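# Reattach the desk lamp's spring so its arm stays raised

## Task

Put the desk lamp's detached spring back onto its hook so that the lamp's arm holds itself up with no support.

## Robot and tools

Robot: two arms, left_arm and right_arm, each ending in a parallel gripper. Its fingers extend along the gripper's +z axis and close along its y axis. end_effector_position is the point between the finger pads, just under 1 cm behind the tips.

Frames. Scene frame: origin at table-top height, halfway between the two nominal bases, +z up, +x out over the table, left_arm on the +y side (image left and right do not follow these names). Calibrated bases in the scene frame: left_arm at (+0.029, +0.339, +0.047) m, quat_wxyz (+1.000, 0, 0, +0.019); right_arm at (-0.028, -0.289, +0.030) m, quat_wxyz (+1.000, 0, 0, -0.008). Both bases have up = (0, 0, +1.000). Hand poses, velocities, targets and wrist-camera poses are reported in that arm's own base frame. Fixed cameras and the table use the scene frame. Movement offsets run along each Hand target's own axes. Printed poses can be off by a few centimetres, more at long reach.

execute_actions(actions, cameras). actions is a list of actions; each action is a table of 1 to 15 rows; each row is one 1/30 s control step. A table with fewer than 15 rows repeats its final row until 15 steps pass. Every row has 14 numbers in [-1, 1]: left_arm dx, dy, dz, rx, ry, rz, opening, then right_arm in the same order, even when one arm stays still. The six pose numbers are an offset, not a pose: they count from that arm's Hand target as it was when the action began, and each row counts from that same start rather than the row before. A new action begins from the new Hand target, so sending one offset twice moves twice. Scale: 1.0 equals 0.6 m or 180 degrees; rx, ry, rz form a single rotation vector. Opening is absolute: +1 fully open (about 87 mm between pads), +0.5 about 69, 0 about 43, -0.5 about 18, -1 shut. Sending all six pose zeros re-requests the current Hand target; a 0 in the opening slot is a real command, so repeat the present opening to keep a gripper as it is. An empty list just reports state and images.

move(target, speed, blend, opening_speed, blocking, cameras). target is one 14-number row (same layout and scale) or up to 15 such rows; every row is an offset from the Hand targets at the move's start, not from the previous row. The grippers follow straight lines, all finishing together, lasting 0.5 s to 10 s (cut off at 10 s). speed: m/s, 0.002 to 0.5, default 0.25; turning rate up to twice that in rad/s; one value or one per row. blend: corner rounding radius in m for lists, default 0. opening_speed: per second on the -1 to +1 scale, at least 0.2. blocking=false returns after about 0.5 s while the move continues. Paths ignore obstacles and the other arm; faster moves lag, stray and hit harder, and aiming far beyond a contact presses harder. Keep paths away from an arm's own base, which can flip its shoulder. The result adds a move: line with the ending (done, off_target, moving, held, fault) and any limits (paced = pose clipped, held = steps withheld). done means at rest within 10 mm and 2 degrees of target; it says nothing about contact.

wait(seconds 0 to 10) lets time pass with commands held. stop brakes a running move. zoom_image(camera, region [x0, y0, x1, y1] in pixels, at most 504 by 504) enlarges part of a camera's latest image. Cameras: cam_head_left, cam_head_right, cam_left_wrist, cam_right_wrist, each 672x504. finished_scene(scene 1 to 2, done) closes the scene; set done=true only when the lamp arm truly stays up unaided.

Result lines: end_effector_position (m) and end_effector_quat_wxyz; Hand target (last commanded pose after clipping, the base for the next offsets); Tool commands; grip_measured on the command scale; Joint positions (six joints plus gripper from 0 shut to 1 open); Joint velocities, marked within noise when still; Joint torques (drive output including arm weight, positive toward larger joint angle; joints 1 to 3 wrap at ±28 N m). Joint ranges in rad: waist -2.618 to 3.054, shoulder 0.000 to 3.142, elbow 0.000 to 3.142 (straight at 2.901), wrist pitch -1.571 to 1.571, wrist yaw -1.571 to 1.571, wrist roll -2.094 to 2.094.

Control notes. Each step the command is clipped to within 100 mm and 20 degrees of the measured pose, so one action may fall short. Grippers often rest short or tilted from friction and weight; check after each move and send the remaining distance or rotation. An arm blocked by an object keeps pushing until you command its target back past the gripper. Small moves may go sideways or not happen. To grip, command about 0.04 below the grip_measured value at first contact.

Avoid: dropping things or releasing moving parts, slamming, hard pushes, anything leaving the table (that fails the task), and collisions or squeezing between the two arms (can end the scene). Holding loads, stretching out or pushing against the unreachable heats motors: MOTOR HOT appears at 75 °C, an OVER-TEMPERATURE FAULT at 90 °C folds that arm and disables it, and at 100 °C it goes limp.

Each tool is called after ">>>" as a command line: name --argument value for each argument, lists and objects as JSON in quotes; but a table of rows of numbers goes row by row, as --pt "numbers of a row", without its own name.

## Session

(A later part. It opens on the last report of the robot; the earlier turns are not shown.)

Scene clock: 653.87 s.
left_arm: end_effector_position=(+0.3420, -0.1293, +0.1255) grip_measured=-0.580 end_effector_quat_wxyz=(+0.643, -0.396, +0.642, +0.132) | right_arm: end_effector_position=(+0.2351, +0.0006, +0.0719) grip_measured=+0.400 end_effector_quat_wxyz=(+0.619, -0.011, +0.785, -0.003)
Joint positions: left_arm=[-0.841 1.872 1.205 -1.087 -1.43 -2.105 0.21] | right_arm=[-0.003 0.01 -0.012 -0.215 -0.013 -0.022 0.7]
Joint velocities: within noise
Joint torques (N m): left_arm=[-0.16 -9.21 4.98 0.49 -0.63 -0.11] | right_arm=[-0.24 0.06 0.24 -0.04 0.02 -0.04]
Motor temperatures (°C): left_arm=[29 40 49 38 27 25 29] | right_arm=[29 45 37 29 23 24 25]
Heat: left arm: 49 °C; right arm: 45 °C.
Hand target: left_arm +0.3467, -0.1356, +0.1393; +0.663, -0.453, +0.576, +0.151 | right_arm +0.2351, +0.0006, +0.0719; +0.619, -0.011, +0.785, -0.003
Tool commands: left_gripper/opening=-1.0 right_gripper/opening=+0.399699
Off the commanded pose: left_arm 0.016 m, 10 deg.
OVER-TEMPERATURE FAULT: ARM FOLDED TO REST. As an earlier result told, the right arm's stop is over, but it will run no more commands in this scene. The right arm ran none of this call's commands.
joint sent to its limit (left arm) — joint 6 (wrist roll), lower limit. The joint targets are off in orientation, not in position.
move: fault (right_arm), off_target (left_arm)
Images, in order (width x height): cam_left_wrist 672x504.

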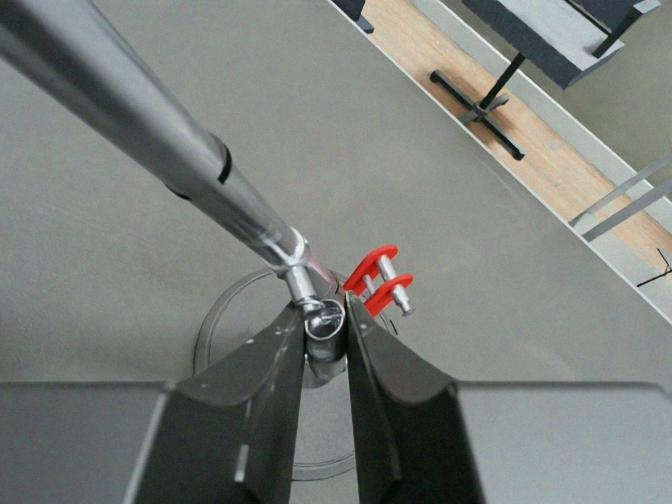

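>>> move --target '[-0.0195,-0.095,-0.047,0,0,-0.19,-1,0,0,0,0,0,0,0]' --speed 0.1 --cameras '["cam_left_wrist"]'

>>> zoom_image --camera "cam_left_wrist" --region '[200, 200, 430, 400]'

Scene clock: 680.73 s.
left_arm: end_effector_position=(+0.3516, -0.1600, +0.1287) grip_measured=-0.580 end_effector_quat_wxyz=(+0.649, -0.481, +0.589, -0.015) | right_arm: end_effector_position=(+0.2351, +0.0006, +0.0719) grip_measured=+0.400 end_effector_quat_wxyz=(+0.619, -0.011, +0.785, -0.003)
Joint positions: left_arm=[-0.875 1.776 1.076 -0.659 -1.409 -2.063 0.21] | right_arm=[-0.003 0.01 -0.012 -0.215 -0.013 -0.022 0.7]
Joint velocities: within noise
Joint torques (N m): left_arm=[-2.37 -9.98 7.64 1.76 -1.28 -0.48] | right_arm=[-0.23 0.03 0.25 -0.03 0.02 -0.04]
Motor temperatures (°C): left_arm=[28 45 48 37 28 25 29] | right_arm=[29 44 36 28 23 23 25]
Heat: left arm: 48 °C; right arm: 44 °C.
Hand target: left_arm +0.3668, -0.1846, +0.1763; +0.675, -0.581, +0.453, -0.044 | right_arm +0.2351, +0.0006, +0.0719; +0.619, -0.011, +0.785, -0.003
Tool commands: left_gripper/opening=-1.0 right_gripper/opening=+0.399699
Off the commanded pose: left_arm 0.056 m, 25 deg; orientation clipped.
OVER-TEMPERATURE FAULT: ARM FOLDED TO REST. As an earlier result told, the right arm's stop is over, but it will run no more commands in this scene. The right arm ran none of this call's commands.
joint sent to its limit (left arm) — joint 6 (wrist roll), lower limit. The joint targets are off in position and orientation.
move: fault (right_arm), off_target (left_arm); limits=paced
Images, in order (width x height): cam_left_wrist 672x504.

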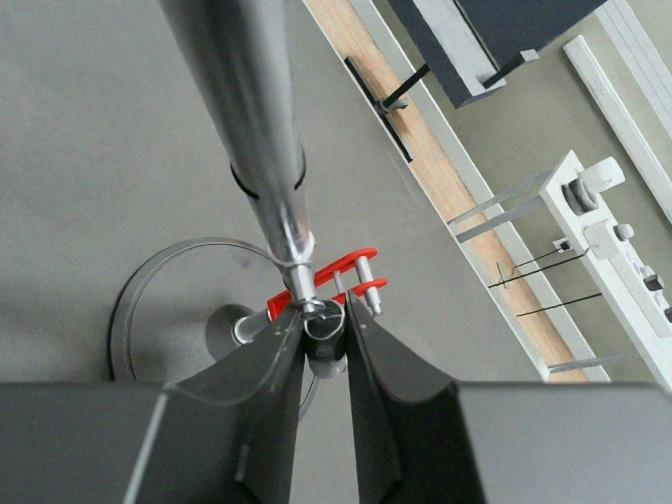

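Scaled by 2.191 from the camera's 672x504 image, which has a finer 960x720 frame.

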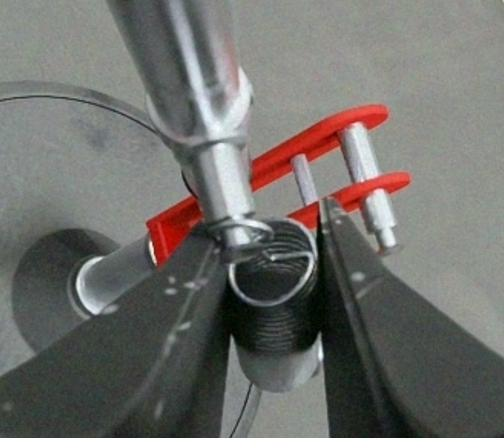

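>>> move --target '[0.045,-0.07,-0.013,0,0,0,-1,0,0,0,0,0,0,0]' --speed 0.1 --cameras '["cam_left_wrist"]'

>>> zoom_image --camera "cam_left_wrist" --region '[200, 200, 430, 400]'

Scene clock: 691.77 s.
left_arm: end_effector_position=(+0.3857, -0.2049, +0.1495) grip_measured=-0.580 end_effector_quat_wxyz=(+0.645, -0.506, +0.570, -0.056) | right_arm: end_effector_position=(+0.2351, +0.0006, +0.0719) grip_measured=+0.400 end_effector_quat_wxyz=(+0.619, -0.011, +0.785, -0.003)
Joint positions: left_arm=[-0.88 1.904 1.316 -0.687 -1.4 -2.084 0.21] | right_arm=[-0.003 0.01 -0.012 -0.215 -0.013 -0.022 0.7]
Joint velocities: within noise
Joint torques (N m): left_arm=[-1.68 -8.85 9.68 1.19 -1.51 -0.27] | right_arm=[-0.21 0.03 0.23 -0.03 0.02 -0.04]
Motor temperatures (°C): left_arm=[29 47 48 37 29 25 29] | right_arm=[29 44 36 28 23 23 25]
Heat: left arm: 48 °C; right arm: 44 °C.
Hand target: left_arm +0.3971, -0.2197, +0.1965; +0.675, -0.581, +0.453, -0.044 | right_arm +0.2351, +0.0006, +0.0719; +0.619, -0.011, +0.785, -0.003
Tool commands: left_gripper/opening=-1.0 right_gripper/opening=+0.399699
Off the commanded pose: left_arm 0.050 m, 16 deg.
OVER-TEMPERATURE FAULT: ARM FOLDED TO REST. As an earlier result told, the right arm's stop is over, but it will run no more commands in this scene. The right arm ran none of this call's commands.
joint sent to its limit (left arm) — joint 6 (wrist roll), lower limit. The joint targets are off in position and orientation.
move: fault (right_arm), off_target (left_arm)
Images, in order (width x height): cam_left_wrist 672x504.

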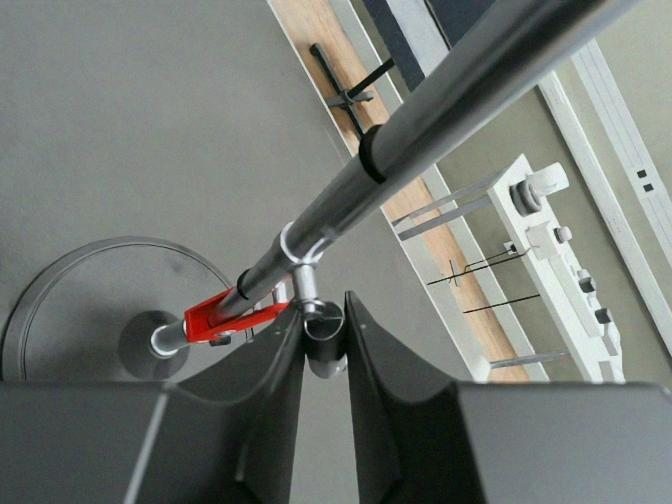

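Scaled by 2.191 from the camera's 672x504 image, which has a finer 960x720 frame.

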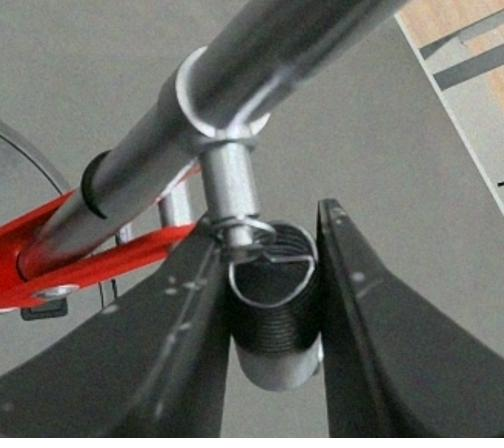

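>>> move --target '[0.0,0.025,-0.025,0,0,0,-1,0,0,0,0,0,0,0]' --speed 0.1 --cameras '["cam_left_wrist"]'

>>> zoom_image --camera "cam_left_wrist" --region '[200, 200, 430, 400]'

Scene clock: 699.10 s.
left_arm: end_effector_position=(+0.3796, -0.2101, +0.1488) grip_measured=-0.580 end_effector_quat_wxyz=(+0.661, -0.496, +0.559, -0.066) | right_arm: end_effector_position=(+0.2351, +0.0006, +0.0719) grip_measured=+0.400 end_effector_quat_wxyz=(+0.619, -0.011, +0.785, -0.003)
Joint positions: left_arm=[-0.907 1.904 1.277 -0.636 -1.448 -2.086 0.21] | right_arm=[-0.003 0.01 -0.012 -0.215 -0.013 -0.022 0.7]
Joint velocities: within noise
Joint torques (N m): left_arm=[-2.88 -10.07 6.64 1.29 -1.2 -0.25] | right_arm=[-0.23 0.03 0.23 -0.04 0.02 -0.04]
Motor temperatures (°C): left_arm=[28 48 50 37 30 25 29] | right_arm=[29 43 36 28 23 23 25]
Heat: left arm: 50 °C; right arm: 43 °C.
Hand target: left_arm +0.3800, -0.2261, +0.1854; +0.675, -0.581, +0.453, -0.044 | right_arm +0.2351, +0.0006, +0.0719; +0.619, -0.011, +0.785, -0.003
Tool commands: left_gripper/opening=-1.0 right_gripper/opening=+0.399699
Off the commanded pose: left_arm 0.040 m, 16 deg.
OVER-TEMPERATURE FAULT: ARM FOLDED TO REST. As an earlier result told, the right arm's stop is over, but it will run no more commands in this scene. The right arm ran none of this call's commands.
joint sent to its limit (left arm) — joint 6 (wrist roll), lower limit. The joint targets are off in orientation, not in position.
move: fault (right_arm), off_target (left_arm)
Images, in order (width x height): cam_left_wrist 672x504.

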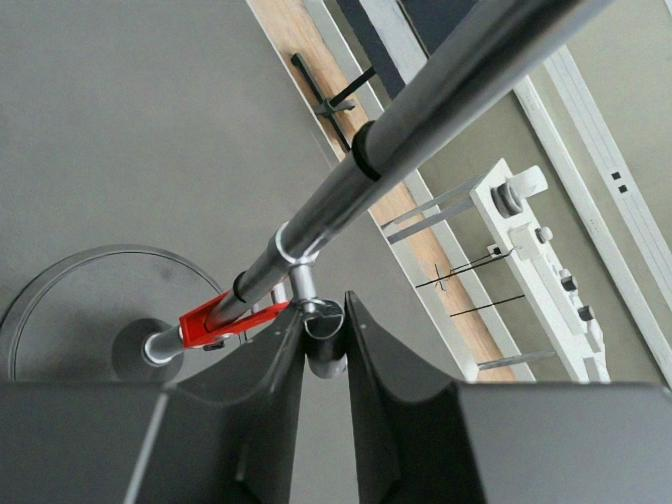

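Scaled by 2.191 from the camera's 672x504 image, which has a finer 960x720 frame.

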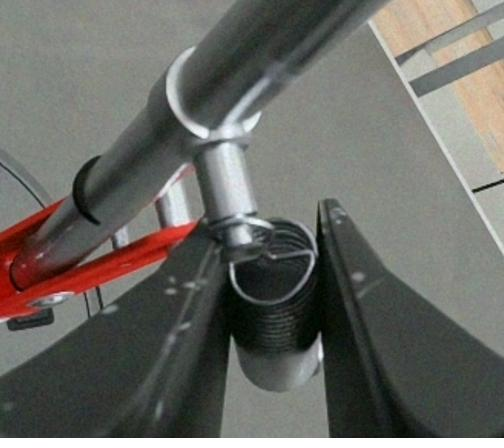

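>>> move --target '[0.0,0.045,-0.03,0,0,0,-1,0,0,0,0,0,0,0]' --speed 0.1 --cameras '["cam_left_wrist"]'

>>> zoom_image --camera "cam_left_wrist" --region '[200, 200, 430, 400]'

Scene clock: 704.97 s.
left_arm: end_effector_position=(+0.3569, -0.2138, +0.1356) grip_measured=-0.580 end_effector_quat_wxyz=(+0.687, -0.469, +0.548, -0.084) | right_arm: end_effector_position=(+0.2351, +0.0006, +0.0719) grip_measured=+0.400 end_effector_quat_wxyz=(+0.619, -0.011, +0.785, -0.003)
Joint positions: left_arm=[-0.971 1.887 1.139 -0.514 -1.527 -2.092 0.21] | right_arm=[-0.003 0.01 -0.012 -0.215 -0.013 -0.022 0.7]
Joint velocities: within noise
Joint torques (N m): left_arm=[-2.52 -10.52 6 1.27 -0.72 -0.2] | right_arm=[-0.23 0.03 0.21 -0.03 0.02 -0.04]
Motor temperatures (°C): left_arm=[29 49 50 36 30 25 29] | right_arm=[29 43 36 28 23 23 25]
Heat: left arm: 50 °C; right arm: 43 °C.
Hand target: left_arm +0.3556, -0.2308, +0.1646; +0.675, -0.581, +0.453, -0.044 | right_arm +0.2351, +0.0006, +0.0719; +0.619, -0.011, +0.785, -0.003
Tool commands: left_gripper/opening=-1.0 right_gripper/opening=+0.399699
Off the commanded pose: left_arm 0.034 m, 17 deg.
OVER-TEMPERATURE FAULT: ARM FOLDED TO REST. As an earlier result told, the right arm's stop is over, but it will run no more commands in this scene. The right arm ran none of this call's commands.
joint sent to its limit (left arm) — joint 6 (wrist roll), lower limit. The joint targets are off in orientation, not in position.
move: fault (right_arm), off_target (left_arm)
Images, in order (width x height): cam_left_wrist 672x504.

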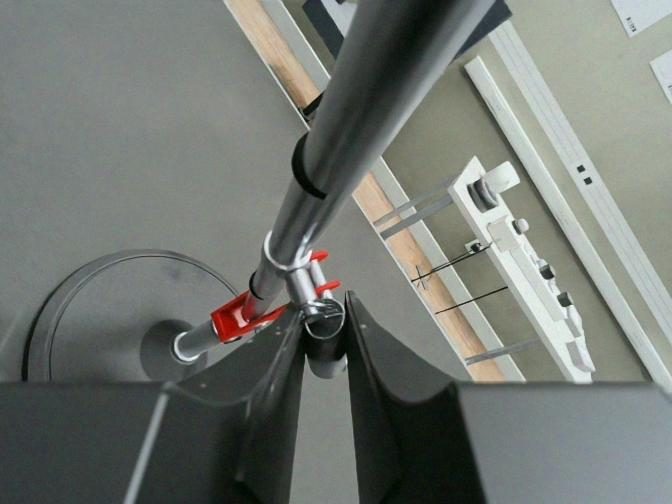

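Scaled by 2.191 from the camera's 672x504 image, which has a finer 960x720 frame.

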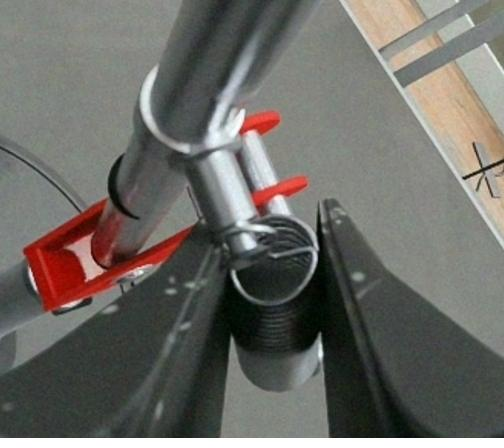

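>>> move --target '[0.05,-0.008,-0.015,0,0,0,-1,0,0,0,0,0,0,0]' --speed 0.1 --cameras '["cam_left_wrist"]'

>>> zoom_image --camera "cam_left_wrist" --region '[200, 200, 430, 400]'

Scene clock: 710.90 s.
left_arm: end_effector_position=(+0.3635, -0.2350, +0.1363) grip_measured=-0.580 end_effector_quat_wxyz=(+0.693, -0.468, +0.541, -0.097) | right_arm: end_effector_position=(+0.2351, +0.0006, +0.0719) grip_measured=+0.400 end_effector_quat_wxyz=(+0.619, -0.011, +0.785, -0.003)
Joint positions: left_arm=[-0.989 1.951 1.21 -0.499 -1.548 -2.092 0.21] | right_arm=[-0.003 0.01 -0.012 -0.215 -0.013 -0.022 0.7]
Joint velocities: within noise
Joint torques (N m): left_arm=[-1.54 -7.08 8.42 1.34 -0.54 -0.19] | right_arm=[-0.2 0.01 0.25 -0.03 0.02 -0.04]
Motor temperatures (°C): left_arm=[29 49 50 36 29 25 29] | right_arm=[29 43 36 28 23 23 25]
Heat: left arm: 50 °C; right arm: 43 °C.
Hand target: left_arm +0.3694, -0.2566, +0.1525; +0.675, -0.581, +0.453, -0.044 | right_arm +0.2351, +0.0006, +0.0719; +0.619, -0.011, +0.785, -0.003
Tool commands: left_gripper/opening=-1.0 right_gripper/opening=+0.399699
Off the commanded pose: left_arm 0.028 m, 18 deg.
OVER-TEMPERATURE FAULT: ARM FOLDED TO REST. As an earlier result told, the right arm's stop is over, but it will run no more commands in this scene. The right arm ran none of this call's commands.
joint sent to its limit (left arm) — joint 5 (wrist yaw), lower limit; joint 6 (wrist roll), lower limit. The joint targets are off in orientation, not in position.
move: fault (right_arm), off_target (left_arm)
Images, in order (width x height): cam_left_wrist 672x504.

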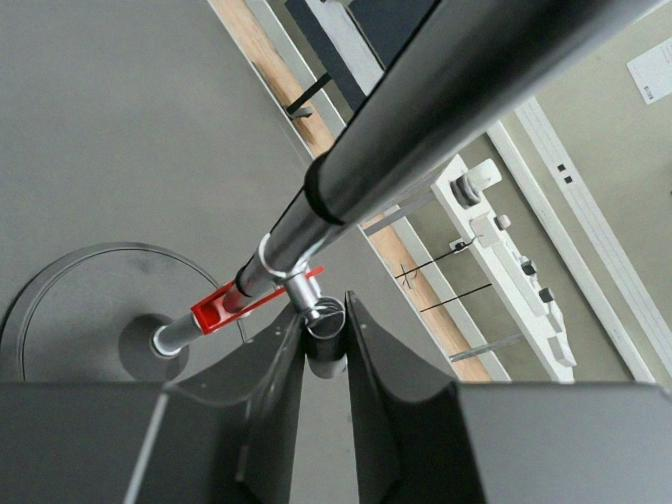

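Scaled by 2.191 from the camera's 672x504 image, which has a finer 960x720 frame.

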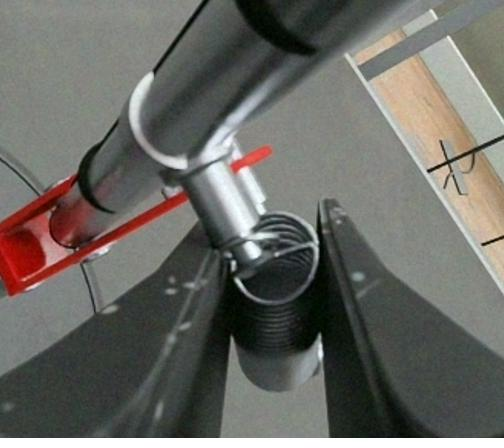

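>>> move --target '[0,0,0.06,0,0,0,-1,0,0,0,0,0,0,0]' --speed 0.06 --cameras '["cam_left_wrist"]'

>>> zoom_image --camera "cam_left_wrist" --region '[200, 200, 430, 400]'

Scene clock: 717.37 s.
left_arm: end_effector_position=(+0.3821, -0.2295, +0.1432) grip_measured=-0.582 end_effector_quat_wxyz=(+0.693, -0.495, +0.513, -0.103) | right_arm: end_effector_position=(+0.2351, +0.0006, +0.0719) grip_measured=+0.400 end_effector_quat_wxyz=(+0.619, -0.011, +0.785, -0.003)
Joint positions: left_arm=[-0.944 1.975 1.256 -0.462 -1.552 -2.096 0.209] | right_arm=[-0.003 0.01 -0.012 -0.215 -0.013 -0.022 0.7]
Joint velocities: within noise
Joint torques (N m): left_arm=[2.13 -6.86 7.21 1.07 -0.46 -0.15] | right_arm=[-0.24 0.05 0.25 -0.04 0.02 -0.04]
Motor temperatures (°C): left_arm=[29 48 50 36 29 25 29] | right_arm=[29 43 36 28 23 23 25]
Heat: left arm: 50 °C; right arm: 43 °C.
Hand target: left_arm +0.3933, -0.2298, +0.1494; +0.675, -0.581, +0.453, -0.044 | right_arm +0.2351, +0.0006, +0.0719; +0.619, -0.011, +0.785, -0.003
Tool commands: left_gripper/opening=-1.0 right_gripper/opening=+0.399699
Off the commanded pose: left_arm 0.013 m, 14 deg.
OVER-TEMPERATURE FAULT: ARM FOLDED TO REST. As an earlier result told, the right arm's stop is over, but it will run no more commands in this scene. The right arm ran none of this call's commands.
joint sent to its limit (left arm) — joint 6 (wrist roll), lower limit. The joint targets are off in orientation, not in position.
move: fault (right_arm), off_target (left_arm)
Images, in order (width x height): cam_left_wrist 672x504.

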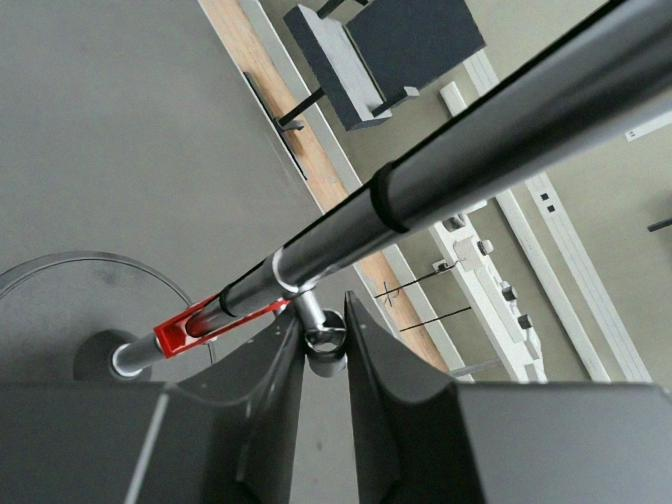

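Scaled by 2.191 from the camera's 672x504 image, which has a finer 960x720 frame.

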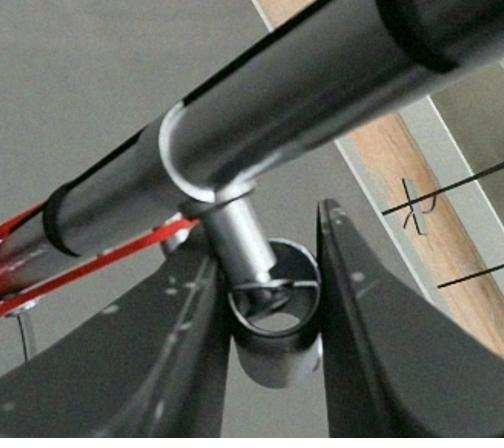

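>>> execute_actions --actions '[]' --cameras '["cam_head_left","cam_head_right"]'

>>> zoom_image --camera "cam_head_left" --region '[140, 150, 320, 290]'

>>> zoom_image --camera "cam_head_right" --region '[140, 150, 320, 290]'

Scene clock: 732.00 s.
left_arm: end_effector_position=(+0.3821, -0.2296, +0.1433) grip_measured=-0.582 end_effector_quat_wxyz=(+0.694, -0.495, +0.513, -0.103) | right_arm: end_effector_position=(+0.2351, +0.0006, +0.0719) grip_measured=+0.400 end_effector_quat_wxyz=(+0.619, -0.011, +0.785, -0.003)
Joint positions: left_arm=[-0.944 1.975 1.256 -0.462 -1.553 -2.096 0.209] | right_arm=[-0.003 0.01 -0.012 -0.215 -0.013 -0.022 0.7]
Joint velocities: within noise
Joint torques (N m): left_arm=[2.13 -6.84 7.2 1.07 -0.45 -0.15] | right_arm=[-0.24 0.05 0.25 -0.04 0.02 -0.04]
Motor temperatures (°C): left_arm=[28 46 49 35 29 25 29] | right_arm=[28 42 36 28 23 23 25]
Heat: left arm: 49 °C; right arm: 42 °C.
Hand target: left_arm +0.3933, -0.2298, +0.1494; +0.675, -0.581, +0.453, -0.044 | right_arm +0.2351, +0.0006, +0.0719; +0.619, -0.011, +0.785, -0.003
Tool commands: left_gripper/opening=-1.0 right_gripper/opening=+0.399699
Off the commanded pose: left_arm 0.013 m, 14 deg.
OVER-TEMPERATURE FAULT: ARM FOLDED TO REST. As an earlier result told, the right arm's stop is over, but it will run no more commands in this scene.
Images, in order (width x height): cam_head_left 672x504, cam_head_right 672x504.

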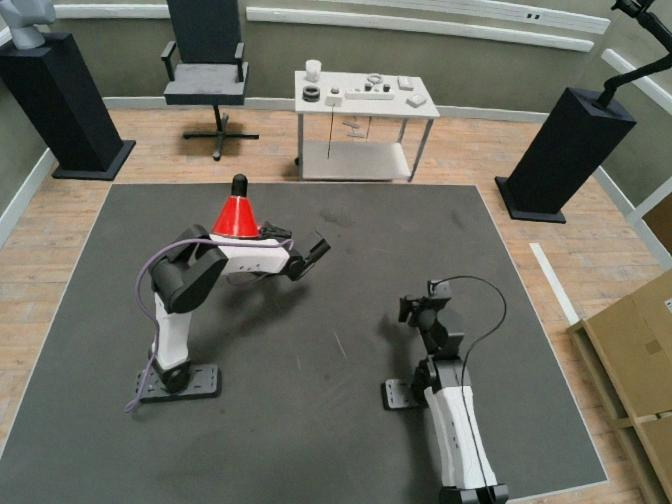

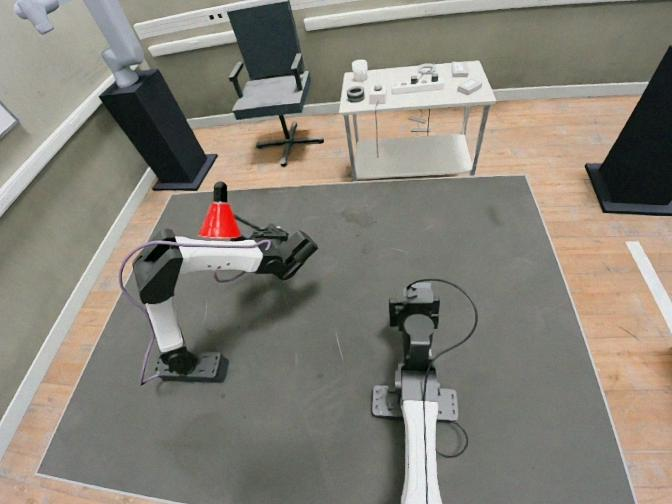

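Scaled by 2.800 from the camera's 672x504 image, which has a finer 960x720 frame.

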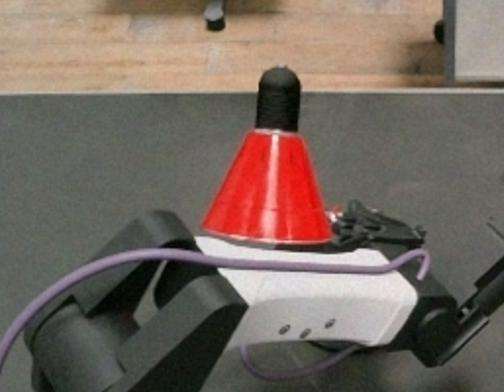

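Scaled by 2.800 from the camera's 672x504 image, which has a finer 960x720 frame.

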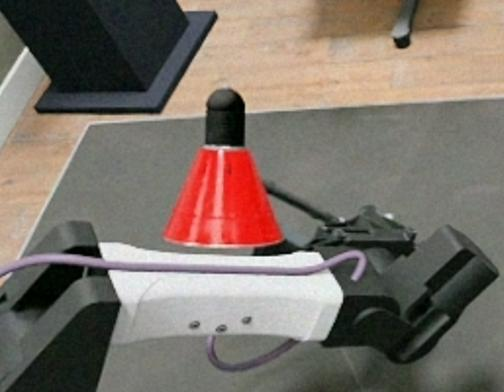

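>>> move --target '[0.005,-0.044,0.09,0.156,0.229,0.024,-1,0,0,0,0,0,0,0]' --speed 0.08

>>> zoom_image --camera "cam_head_right" --region '[140, 150, 320, 290]'

Scene clock: 746.50 s.
left_arm: end_effector_position=(+0.4373, -0.2126, +0.1529) grip_measured=-0.584 end_effector_quat_wxyz=(+0.581, -0.329, +0.668, -0.330) | right_arm: end_effector_position=(+0.2351, +0.0006, +0.0719) grip_measured=+0.400 end_effector_quat_wxyz=(+0.619, -0.011, +0.785, -0.003)
Joint positions: left_arm=[-0.561 1.711 0.728 0.86 -0.499 -1.033 0.208] | right_arm=[-0.003 0.01 -0.012 -0.215 -0.013 -0.022 0.7]
Joint velocities: within noise
Joint torques (N m): left_arm=[2.55 -7.79 5.56 1.84 -0.09 0.11] | right_arm=[-0.23 0.02 0.23 -0.03 0.02 -0.04]
Motor temperatures (°C): left_arm=[29 45 48 35 28 25 29] | right_arm=[28 42 35 27 23 23 25]
Heat: left arm: 48 °C; right arm: 42 °C.
Hand target: left_arm +0.4432, -0.1998, +0.1650; +0.593, -0.334, +0.656, -0.325 | right_arm +0.2351, +0.0006, +0.0719; +0.619, -0.011, +0.785, -0.003
Tool commands: left_gripper/opening=-1.0 right_gripper/opening=+0.399699
Off the commanded pose: left_arm 0.018 m, 2 deg.
OVER-TEMPERATURE FAULT: ARM FOLDED TO REST. As an earlier result told, the right arm's stop is over, but it will run no more commands in this scene. The right arm ran none of this call's commands.
move: fault (right_arm), off_target (left_arm)

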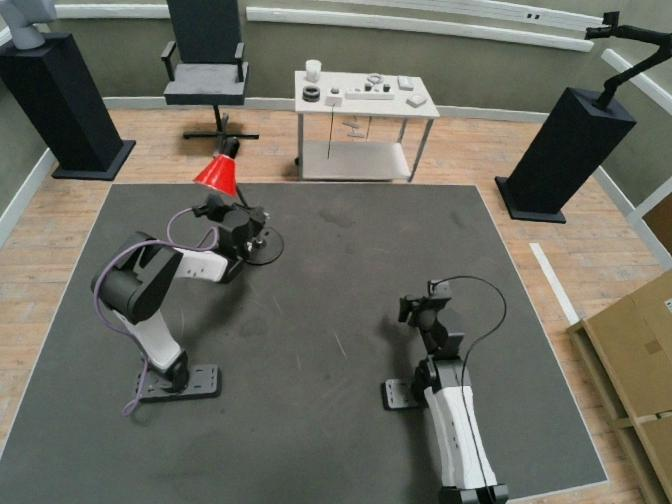

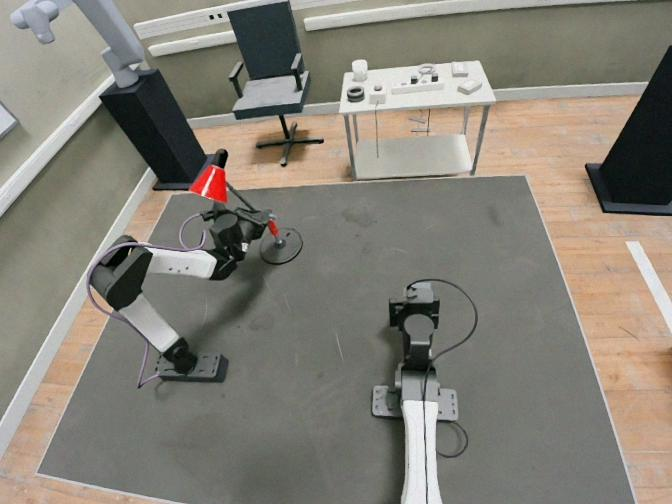

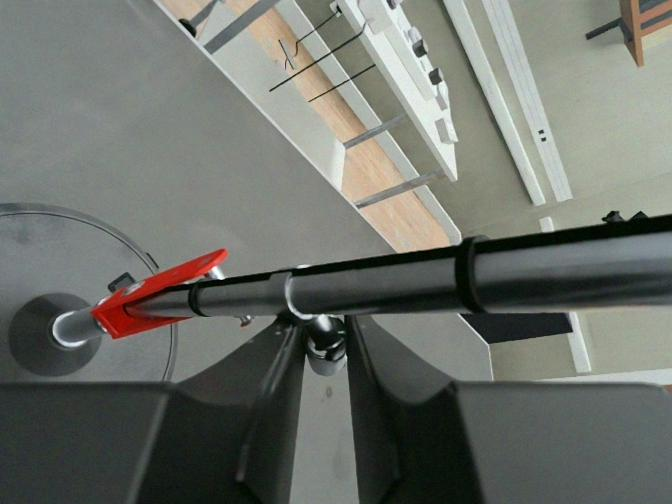

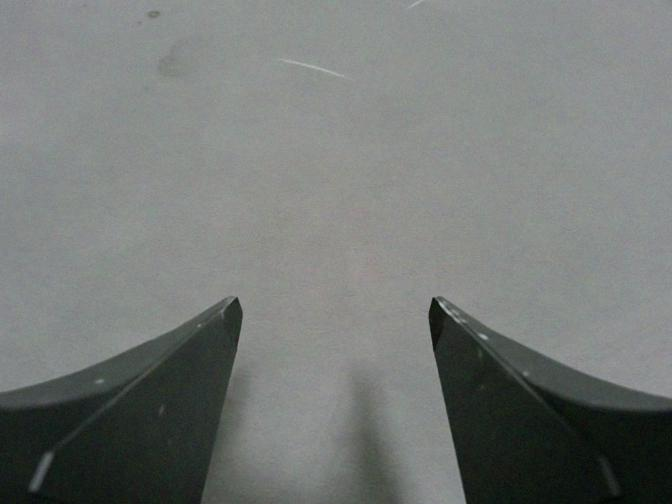

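Scaled by 2.800 from the camera's 672x504 image, which has a finer 960x720 frame.

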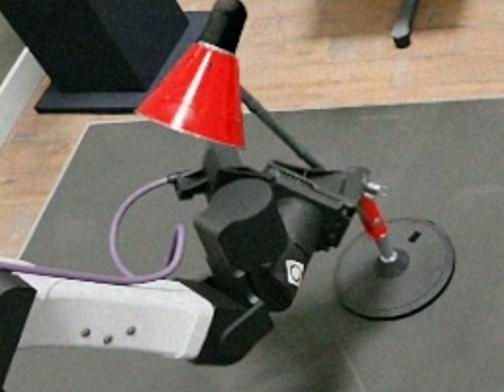

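>>> zoom_image --camera "cam_left_wrist" --region '[80, 200, 380, 400]'

Scaled by 1.680 from the camera's 672x504 image, which has a finer 960x720 frame.

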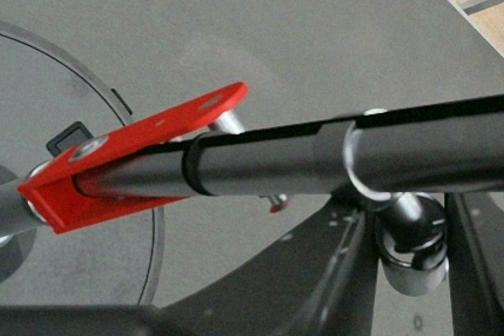

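>>> move --target '[-0.008,0.022,-0.02,0,0,0.22,-1,0,0,0,0,0,0,0]' --speed 0.1 --cameras '["cam_left_wrist","cam_head_right"]'

>>> zoom_image --camera "cam_left_wrist" --region '[200, 200, 430, 400]'

>>> zoom_image --camera "cam_head_right" --region '[180, 140, 320, 270]'

Scene clock: 768.10 s.
left_arm: end_effector_position=(+0.4279, -0.2120, +0.1473) grip_measured=-0.584 end_effector_quat_wxyz=(+0.634, -0.150, +0.730, -0.206) | right_arm: end_effector_position=(+0.2351, +0.0006, +0.0719) grip_measured=+0.400 end_effector_quat_wxyz=(+0.619, -0.011, +0.785, -0.003)
Joint positions: left_arm=[-0.585 1.676 0.728 0.824 -0.47 -0.573 0.208] | right_arm=[-0.003 0.01 -0.012 -0.215 -0.013 -0.022 0.7]
Joint velocities: within noise
Joint torques (N m): left_arm=[0.69 -8.92 6.12 1.54 -0.73 2.05] | right_arm=[-0.23 0.03 0.23 -0.04 0.02 -0.04]
Motor temperatures (°C): left_arm=[28 44 48 37 28 26 29] | right_arm=[28 41 35 27 23 23 25]
Heat: left arm: 48 °C; right arm: 41 °C.
Hand target: left_arm +0.4308, -0.1881, +0.1578; +0.668, -0.092, +0.731, -0.105 | right_arm +0.2351, +0.0006, +0.0719; +0.619, -0.011, +0.785, -0.003
Tool commands: left_gripper/opening=-1.0 right_gripper/opening=+0.399699
Off the commanded pose: left_arm 0.026 m, 14 deg.
OVER-TEMPERATURE FAULT: ARM FOLDED TO REST. As an earlier result told, the right arm's stop is over, but it will run no more commands in this scene. The right arm ran none of this call's commands.
move: fault (right_arm), off_target (left_arm)
Images, in order (width x height): cam_head_right 672x504, cam_left_wrist 672x504.

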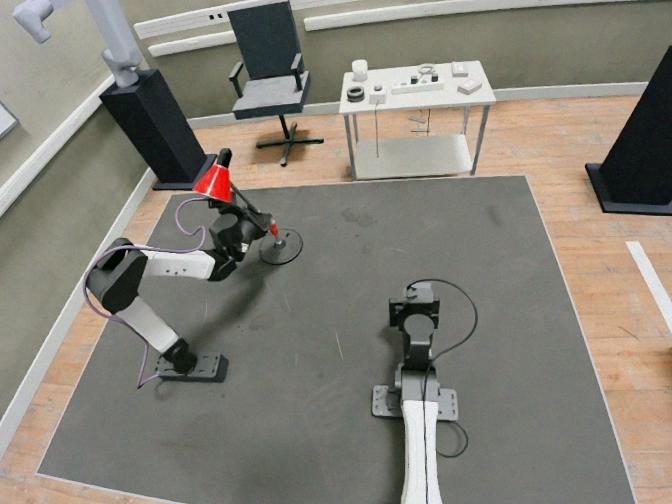

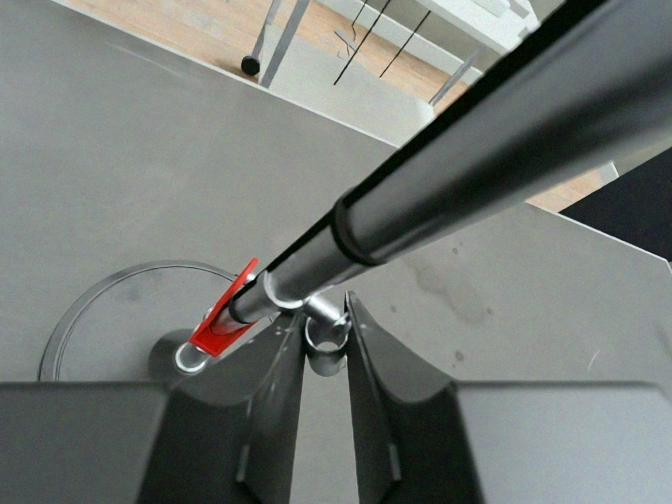

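Scaled by 2.191 from the camera's 672x504 image, which has a finer 960x720 frame.

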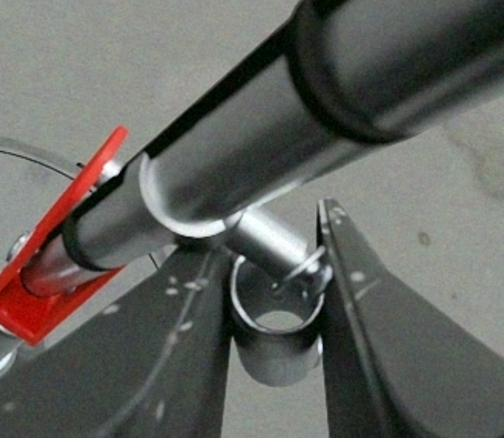

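Scaled by 3.600 from the camera's 672x504 image, which has a finer 960x720 frame.

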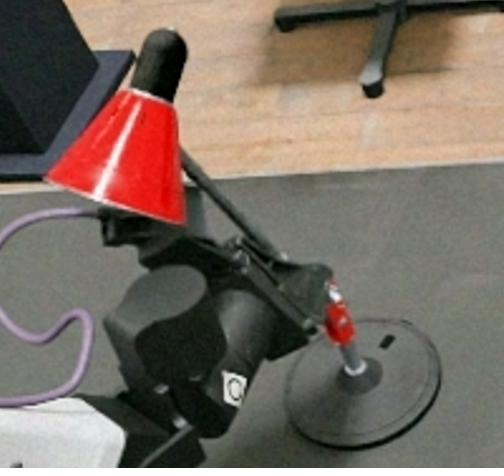

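>>> move --target '[0,0,0,-0.186,-0.054,-0.017,-1,0,0,0,0,0,0,0]' --speed 0.15 --cameras '["cam_left_wrist"]'

>>> zoom_image --camera "cam_left_wrist" --region '[200, 200, 430, 400]'

Scene clock: 777.10 s.
left_arm: end_effector_position=(+0.4290, -0.2026, +0.1470) grip_measured=-0.584 end_effector_quat_wxyz=(+0.668, -0.311, +0.674, +0.052) | right_arm: end_effector_position=(+0.2351, +0.0006, +0.0719) grip_measured=+0.400 end_effector_quat_wxyz=(+0.619, -0.011, +0.785, -0.003)
Joint positions: left_arm=[-0.786 1.893 1.091 0.443 -1.279 -0.699 0.208] | right_arm=[-0.003 0.01 -0.012 -0.215 -0.013 -0.022 0.7]
Joint velocities: within noise
Joint torques (N m): left_arm=[1.51 -7.83 8.08 1.07 -0.69 0.55] | right_arm=[-0.23 0.03 0.25 -0.03 0.02 -0.04]
Motor temperatures (°C): left_arm=[28 44 48 36 28 28 29] | right_arm=[28 41 35 27 23 23 25]
Heat: left arm: 48 °C; right arm: 41 °C.
Hand target: left_arm +0.4308, -0.1881, +0.1579; +0.669, -0.308, +0.669, +0.100 | right_arm +0.2351, +0.0006, +0.0719; +0.619, -0.011, +0.785, -0.003
Tool commands: left_gripper/opening=-1.0 right_gripper/opening=+0.399699
Off the commanded pose: left_arm 0.018 m, 6 deg.
OVER-TEMPERATURE FAULT: ARM FOLDED TO REST. As an earlier result told, the right arm's stop is over, but it will run no more commands in this scene. The right arm ran none of this call's commands.
move: fault (right_arm), off_target (left_arm)
Images, in order (width x height): cam_left_wrist 672x504.

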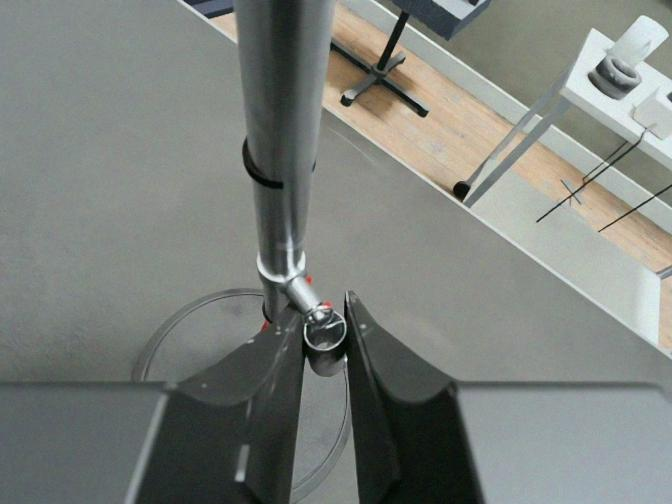

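Scaled by 2.191 from the camera's 672x504 image, which has a finer 960x720 frame.

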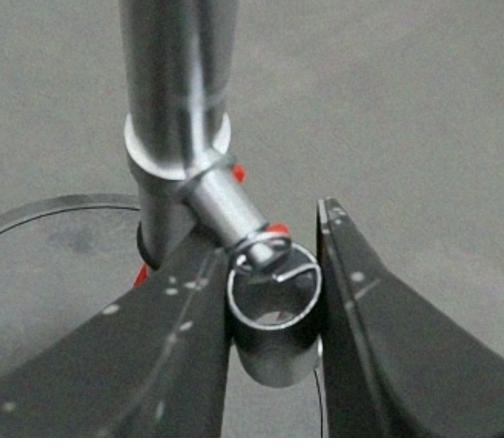

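>>> move --target '[-0.002,0.006,-0.02,0,0,-0.1,-1,0,0,0,0,0,0,0]' --speed 0.1 --cameras '["cam_left_wrist"]'

>>> zoom_image --camera "cam_left_wrist" --region '[200, 200, 430, 400]'

Scene clock: 790.50 s.
left_arm: end_effector_position=(+0.4200, -0.1967, +0.1426) grip_measured=-0.584 end_effector_quat_wxyz=(+0.672, -0.396, +0.626, +0.000) | right_arm: end_effector_position=(+0.2351, +0.0006, +0.0719) grip_measured=+0.400 end_effector_quat_wxyz=(+0.619, -0.011, +0.785, -0.003)
Joint positions: left_arm=[-0.797 1.876 1.05 0.393 -1.339 -0.987 0.208] | right_arm=[-0.003 0.01 -0.012 -0.215 -0.013 -0.022 0.7]
Joint velocities: within noise
Joint torques (N m): left_arm=[0.47 -10.17 5.42 1.29 -0.38 -0.1] | right_arm=[-0.24 0.05 0.24 -0.03 0.01 -0.04]
Motor temperatures (°C): left_arm=[28 46 50 34 29 27 29] | right_arm=[28 40 35 27 23 23 25]
Heat: left arm: 50 °C; right arm: 40 °C.
Hand target: left_arm +0.4188, -0.1914, +0.1590; +0.677, -0.409, +0.612, -0.005 | right_arm +0.2351, +0.0006, +0.0719; +0.619, -0.011, +0.785, -0.003
Tool commands: left_gripper/opening=-1.0 right_gripper/opening=+0.399699
Off the commanded pose: left_arm 0.017 m, 2 deg.
OVER-TEMPERATURE FAULT: ARM FOLDED TO REST. As an earlier result told, the right arm's stop is over, but it will run no more commands in this scene. The right arm ran none of this call's commands.
move: fault (right_arm), off_target (left_arm)
Images, in order (width x height): cam_left_wrist 672x504.

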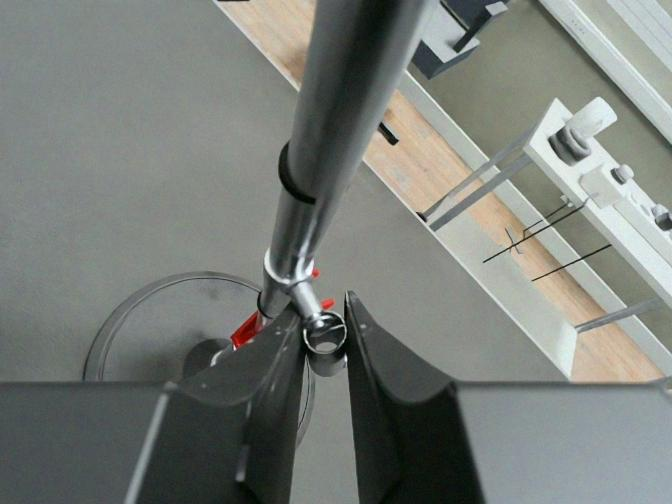

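Scaled by 2.191 from the camera's 672x504 image, which has a finer 960x720 frame.

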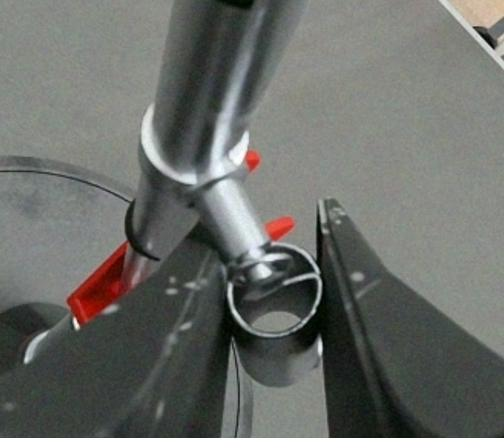

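>>> move --target '[0.005,0.0,-0.025,0,0.25,0,-1,0,0,0,0,0,0,0]' --speed 0.1 --cameras '["cam_left_wrist","cam_head_right"]'

>>> zoom_image --camera "cam_left_wrist" --region '[200, 200, 430, 400]'

Scene clock: 800.97 s.
left_arm: end_effector_position=(+0.4112, -0.1731, +0.1434) grip_measured=-0.583 end_effector_quat_wxyz=(+0.420, -0.413, +0.800, -0.113) | right_arm: end_effector_position=(+0.2351, +0.0006, +0.0719) grip_measured=+0.400 end_effector_quat_wxyz=(+0.619, -0.011, +0.785, -0.003)
Joint positions: left_arm=[-0.533 1.639 1.216 -0.402 -0.561 -1.262 0.208] | right_arm=[-0.003 0.01 -0.012 -0.215 -0.013 -0.022 0.7]
Joint velocities: within noise
Joint torques (N m): left_arm=[-1.13 -7.58 8.83 1.36 0.9 0.39] | right_arm=[-0.24 0.03 0.23 -0.03 0.02 -0.04]
Motor temperatures (°C): left_arm=[28 48 49 34 28 26 29] | right_arm=[28 40 35 27 23 23 25]
Heat: left arm: 49 °C; right arm: 40 °C.
Hand target: left_arm +0.4070, -0.2012, +0.1578; +0.391, -0.376, +0.825, -0.162 | right_arm +0.2351, +0.0006, +0.0719; +0.619, -0.011, +0.785, -0.003
Tool commands: left_gripper/opening=-1.0 right_gripper/opening=+0.399699
Off the commanded pose: left_arm 0.032 m, 8 deg.
OVER-TEMPERATURE FAULT: ARM FOLDED TO REST. As an earlier result told, the right arm's stop is over, but it will run no more commands in this scene. The right arm ran none of this call's commands.
move: fault (right_arm), off_target (left_arm)
Images, in order (width x height): cam_head_right 672x504, cam_left_wrist 672x504.

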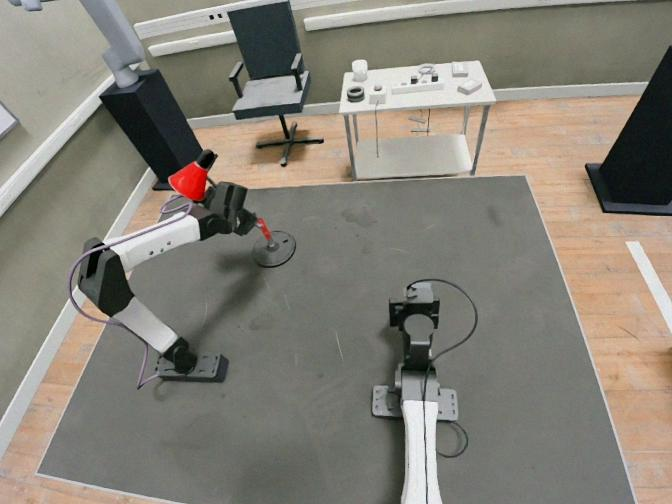

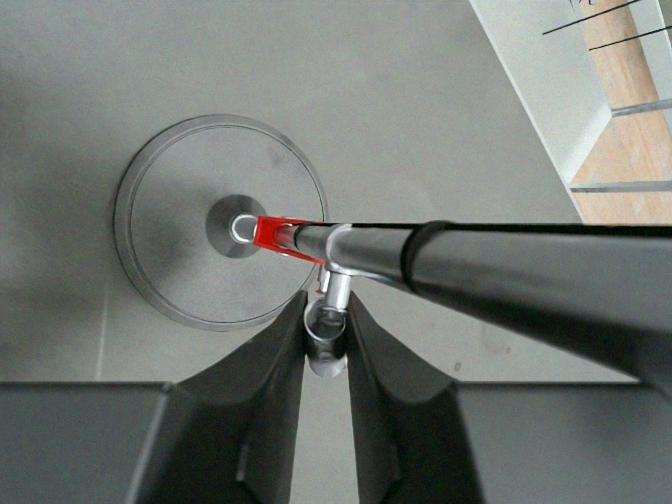

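Scaled by 2.191 from the camera's 672x504 image, which has a finer 960x720 frame.

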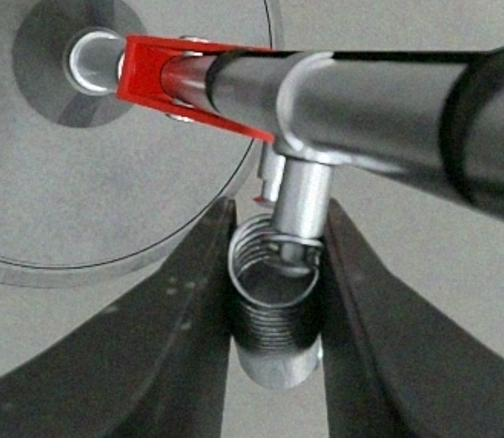

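>>> move --pt "-0.005 0.011 -0.005 0 0 0 -1 0 0 0 0 0 0 0" --pt "-0.03 0.01 0.017 0 0 0 -1 0 0 0 0 0 0 0" --speed 0.05 --cameras '["cam_left_wrist"]'

>>> zoom_image --camera "cam_left_wrist" --region '[200, 200, 430, 400]'

Scene clock: 820.83 s.
left_arm: end_effector_position=(+0.4165, -0.1628, +0.1433) grip_measured=-0.583 end_effector_quat_wxyz=(+0.407, -0.396, +0.815, -0.116) | right_arm: end_effector_position=(+0.2351, +0.0006, +0.0719) grip_measured=+0.400 end_effector_quat_wxyz=(+0.619, -0.011, +0.785, -0.003)
Joint positions: left_arm=[-0.48 1.636 1.223 -0.398 -0.486 -1.188 0.208] | right_arm=[-0.003 0.01 -0.012 -0.215 -0.013 -0.022 0.7]
Joint velocities: within noise
Joint torques (N m): left_arm=[-0.05 -6.8 8.62 1.57 0.67 0.13] | right_arm=[-0.23 0.03 0.24 -0.04 0.02 -0.04]
Motor temperatures (°C): left_arm=[28 46 50 34 29 26 29] | right_arm=[28 39 34 27 23 23 25]
Heat: left arm: 50 °C; right arm: 39 °C.
Hand target: left_arm +0.4192, -0.1835, +0.1572; +0.391, -0.376, +0.825, -0.162 | right_arm +0.2351, +0.0006, +0.0719; +0.619, -0.011, +0.785, -0.003
Tool commands: left_gripper/opening=-1.0 right_gripper/opening=+0.399699
Off the commanded pose: left_arm 0.025 m, 6 deg.
OVER-TEMPERATURE FAULT: ARM FOLDED TO REST. As an earlier result told, the right arm's stop is over, but it will run no more commands in this scene. The right arm ran none of this call's commands.
move: fault (right_arm), off_target (left_arm)
Images, in order (width x height): cam_left_wrist 672x504.

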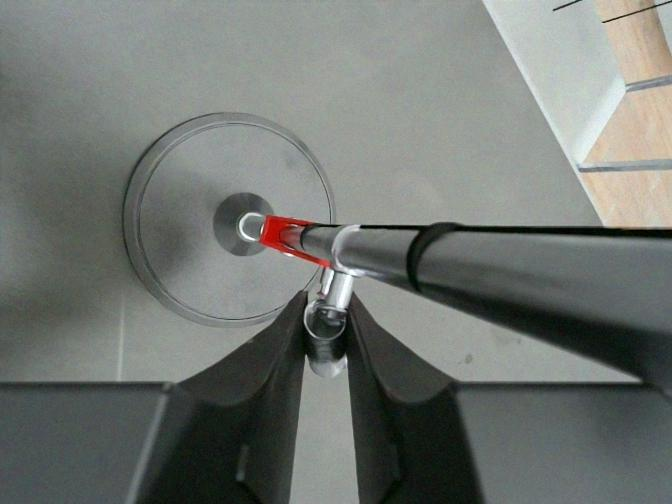

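Scaled by 2.191 from the camera's 672x504 image, which has a finer 960x720 frame.

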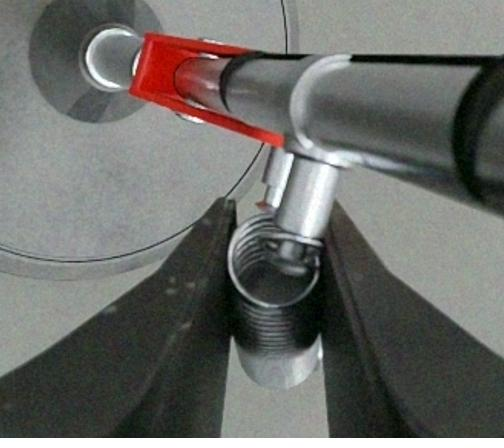

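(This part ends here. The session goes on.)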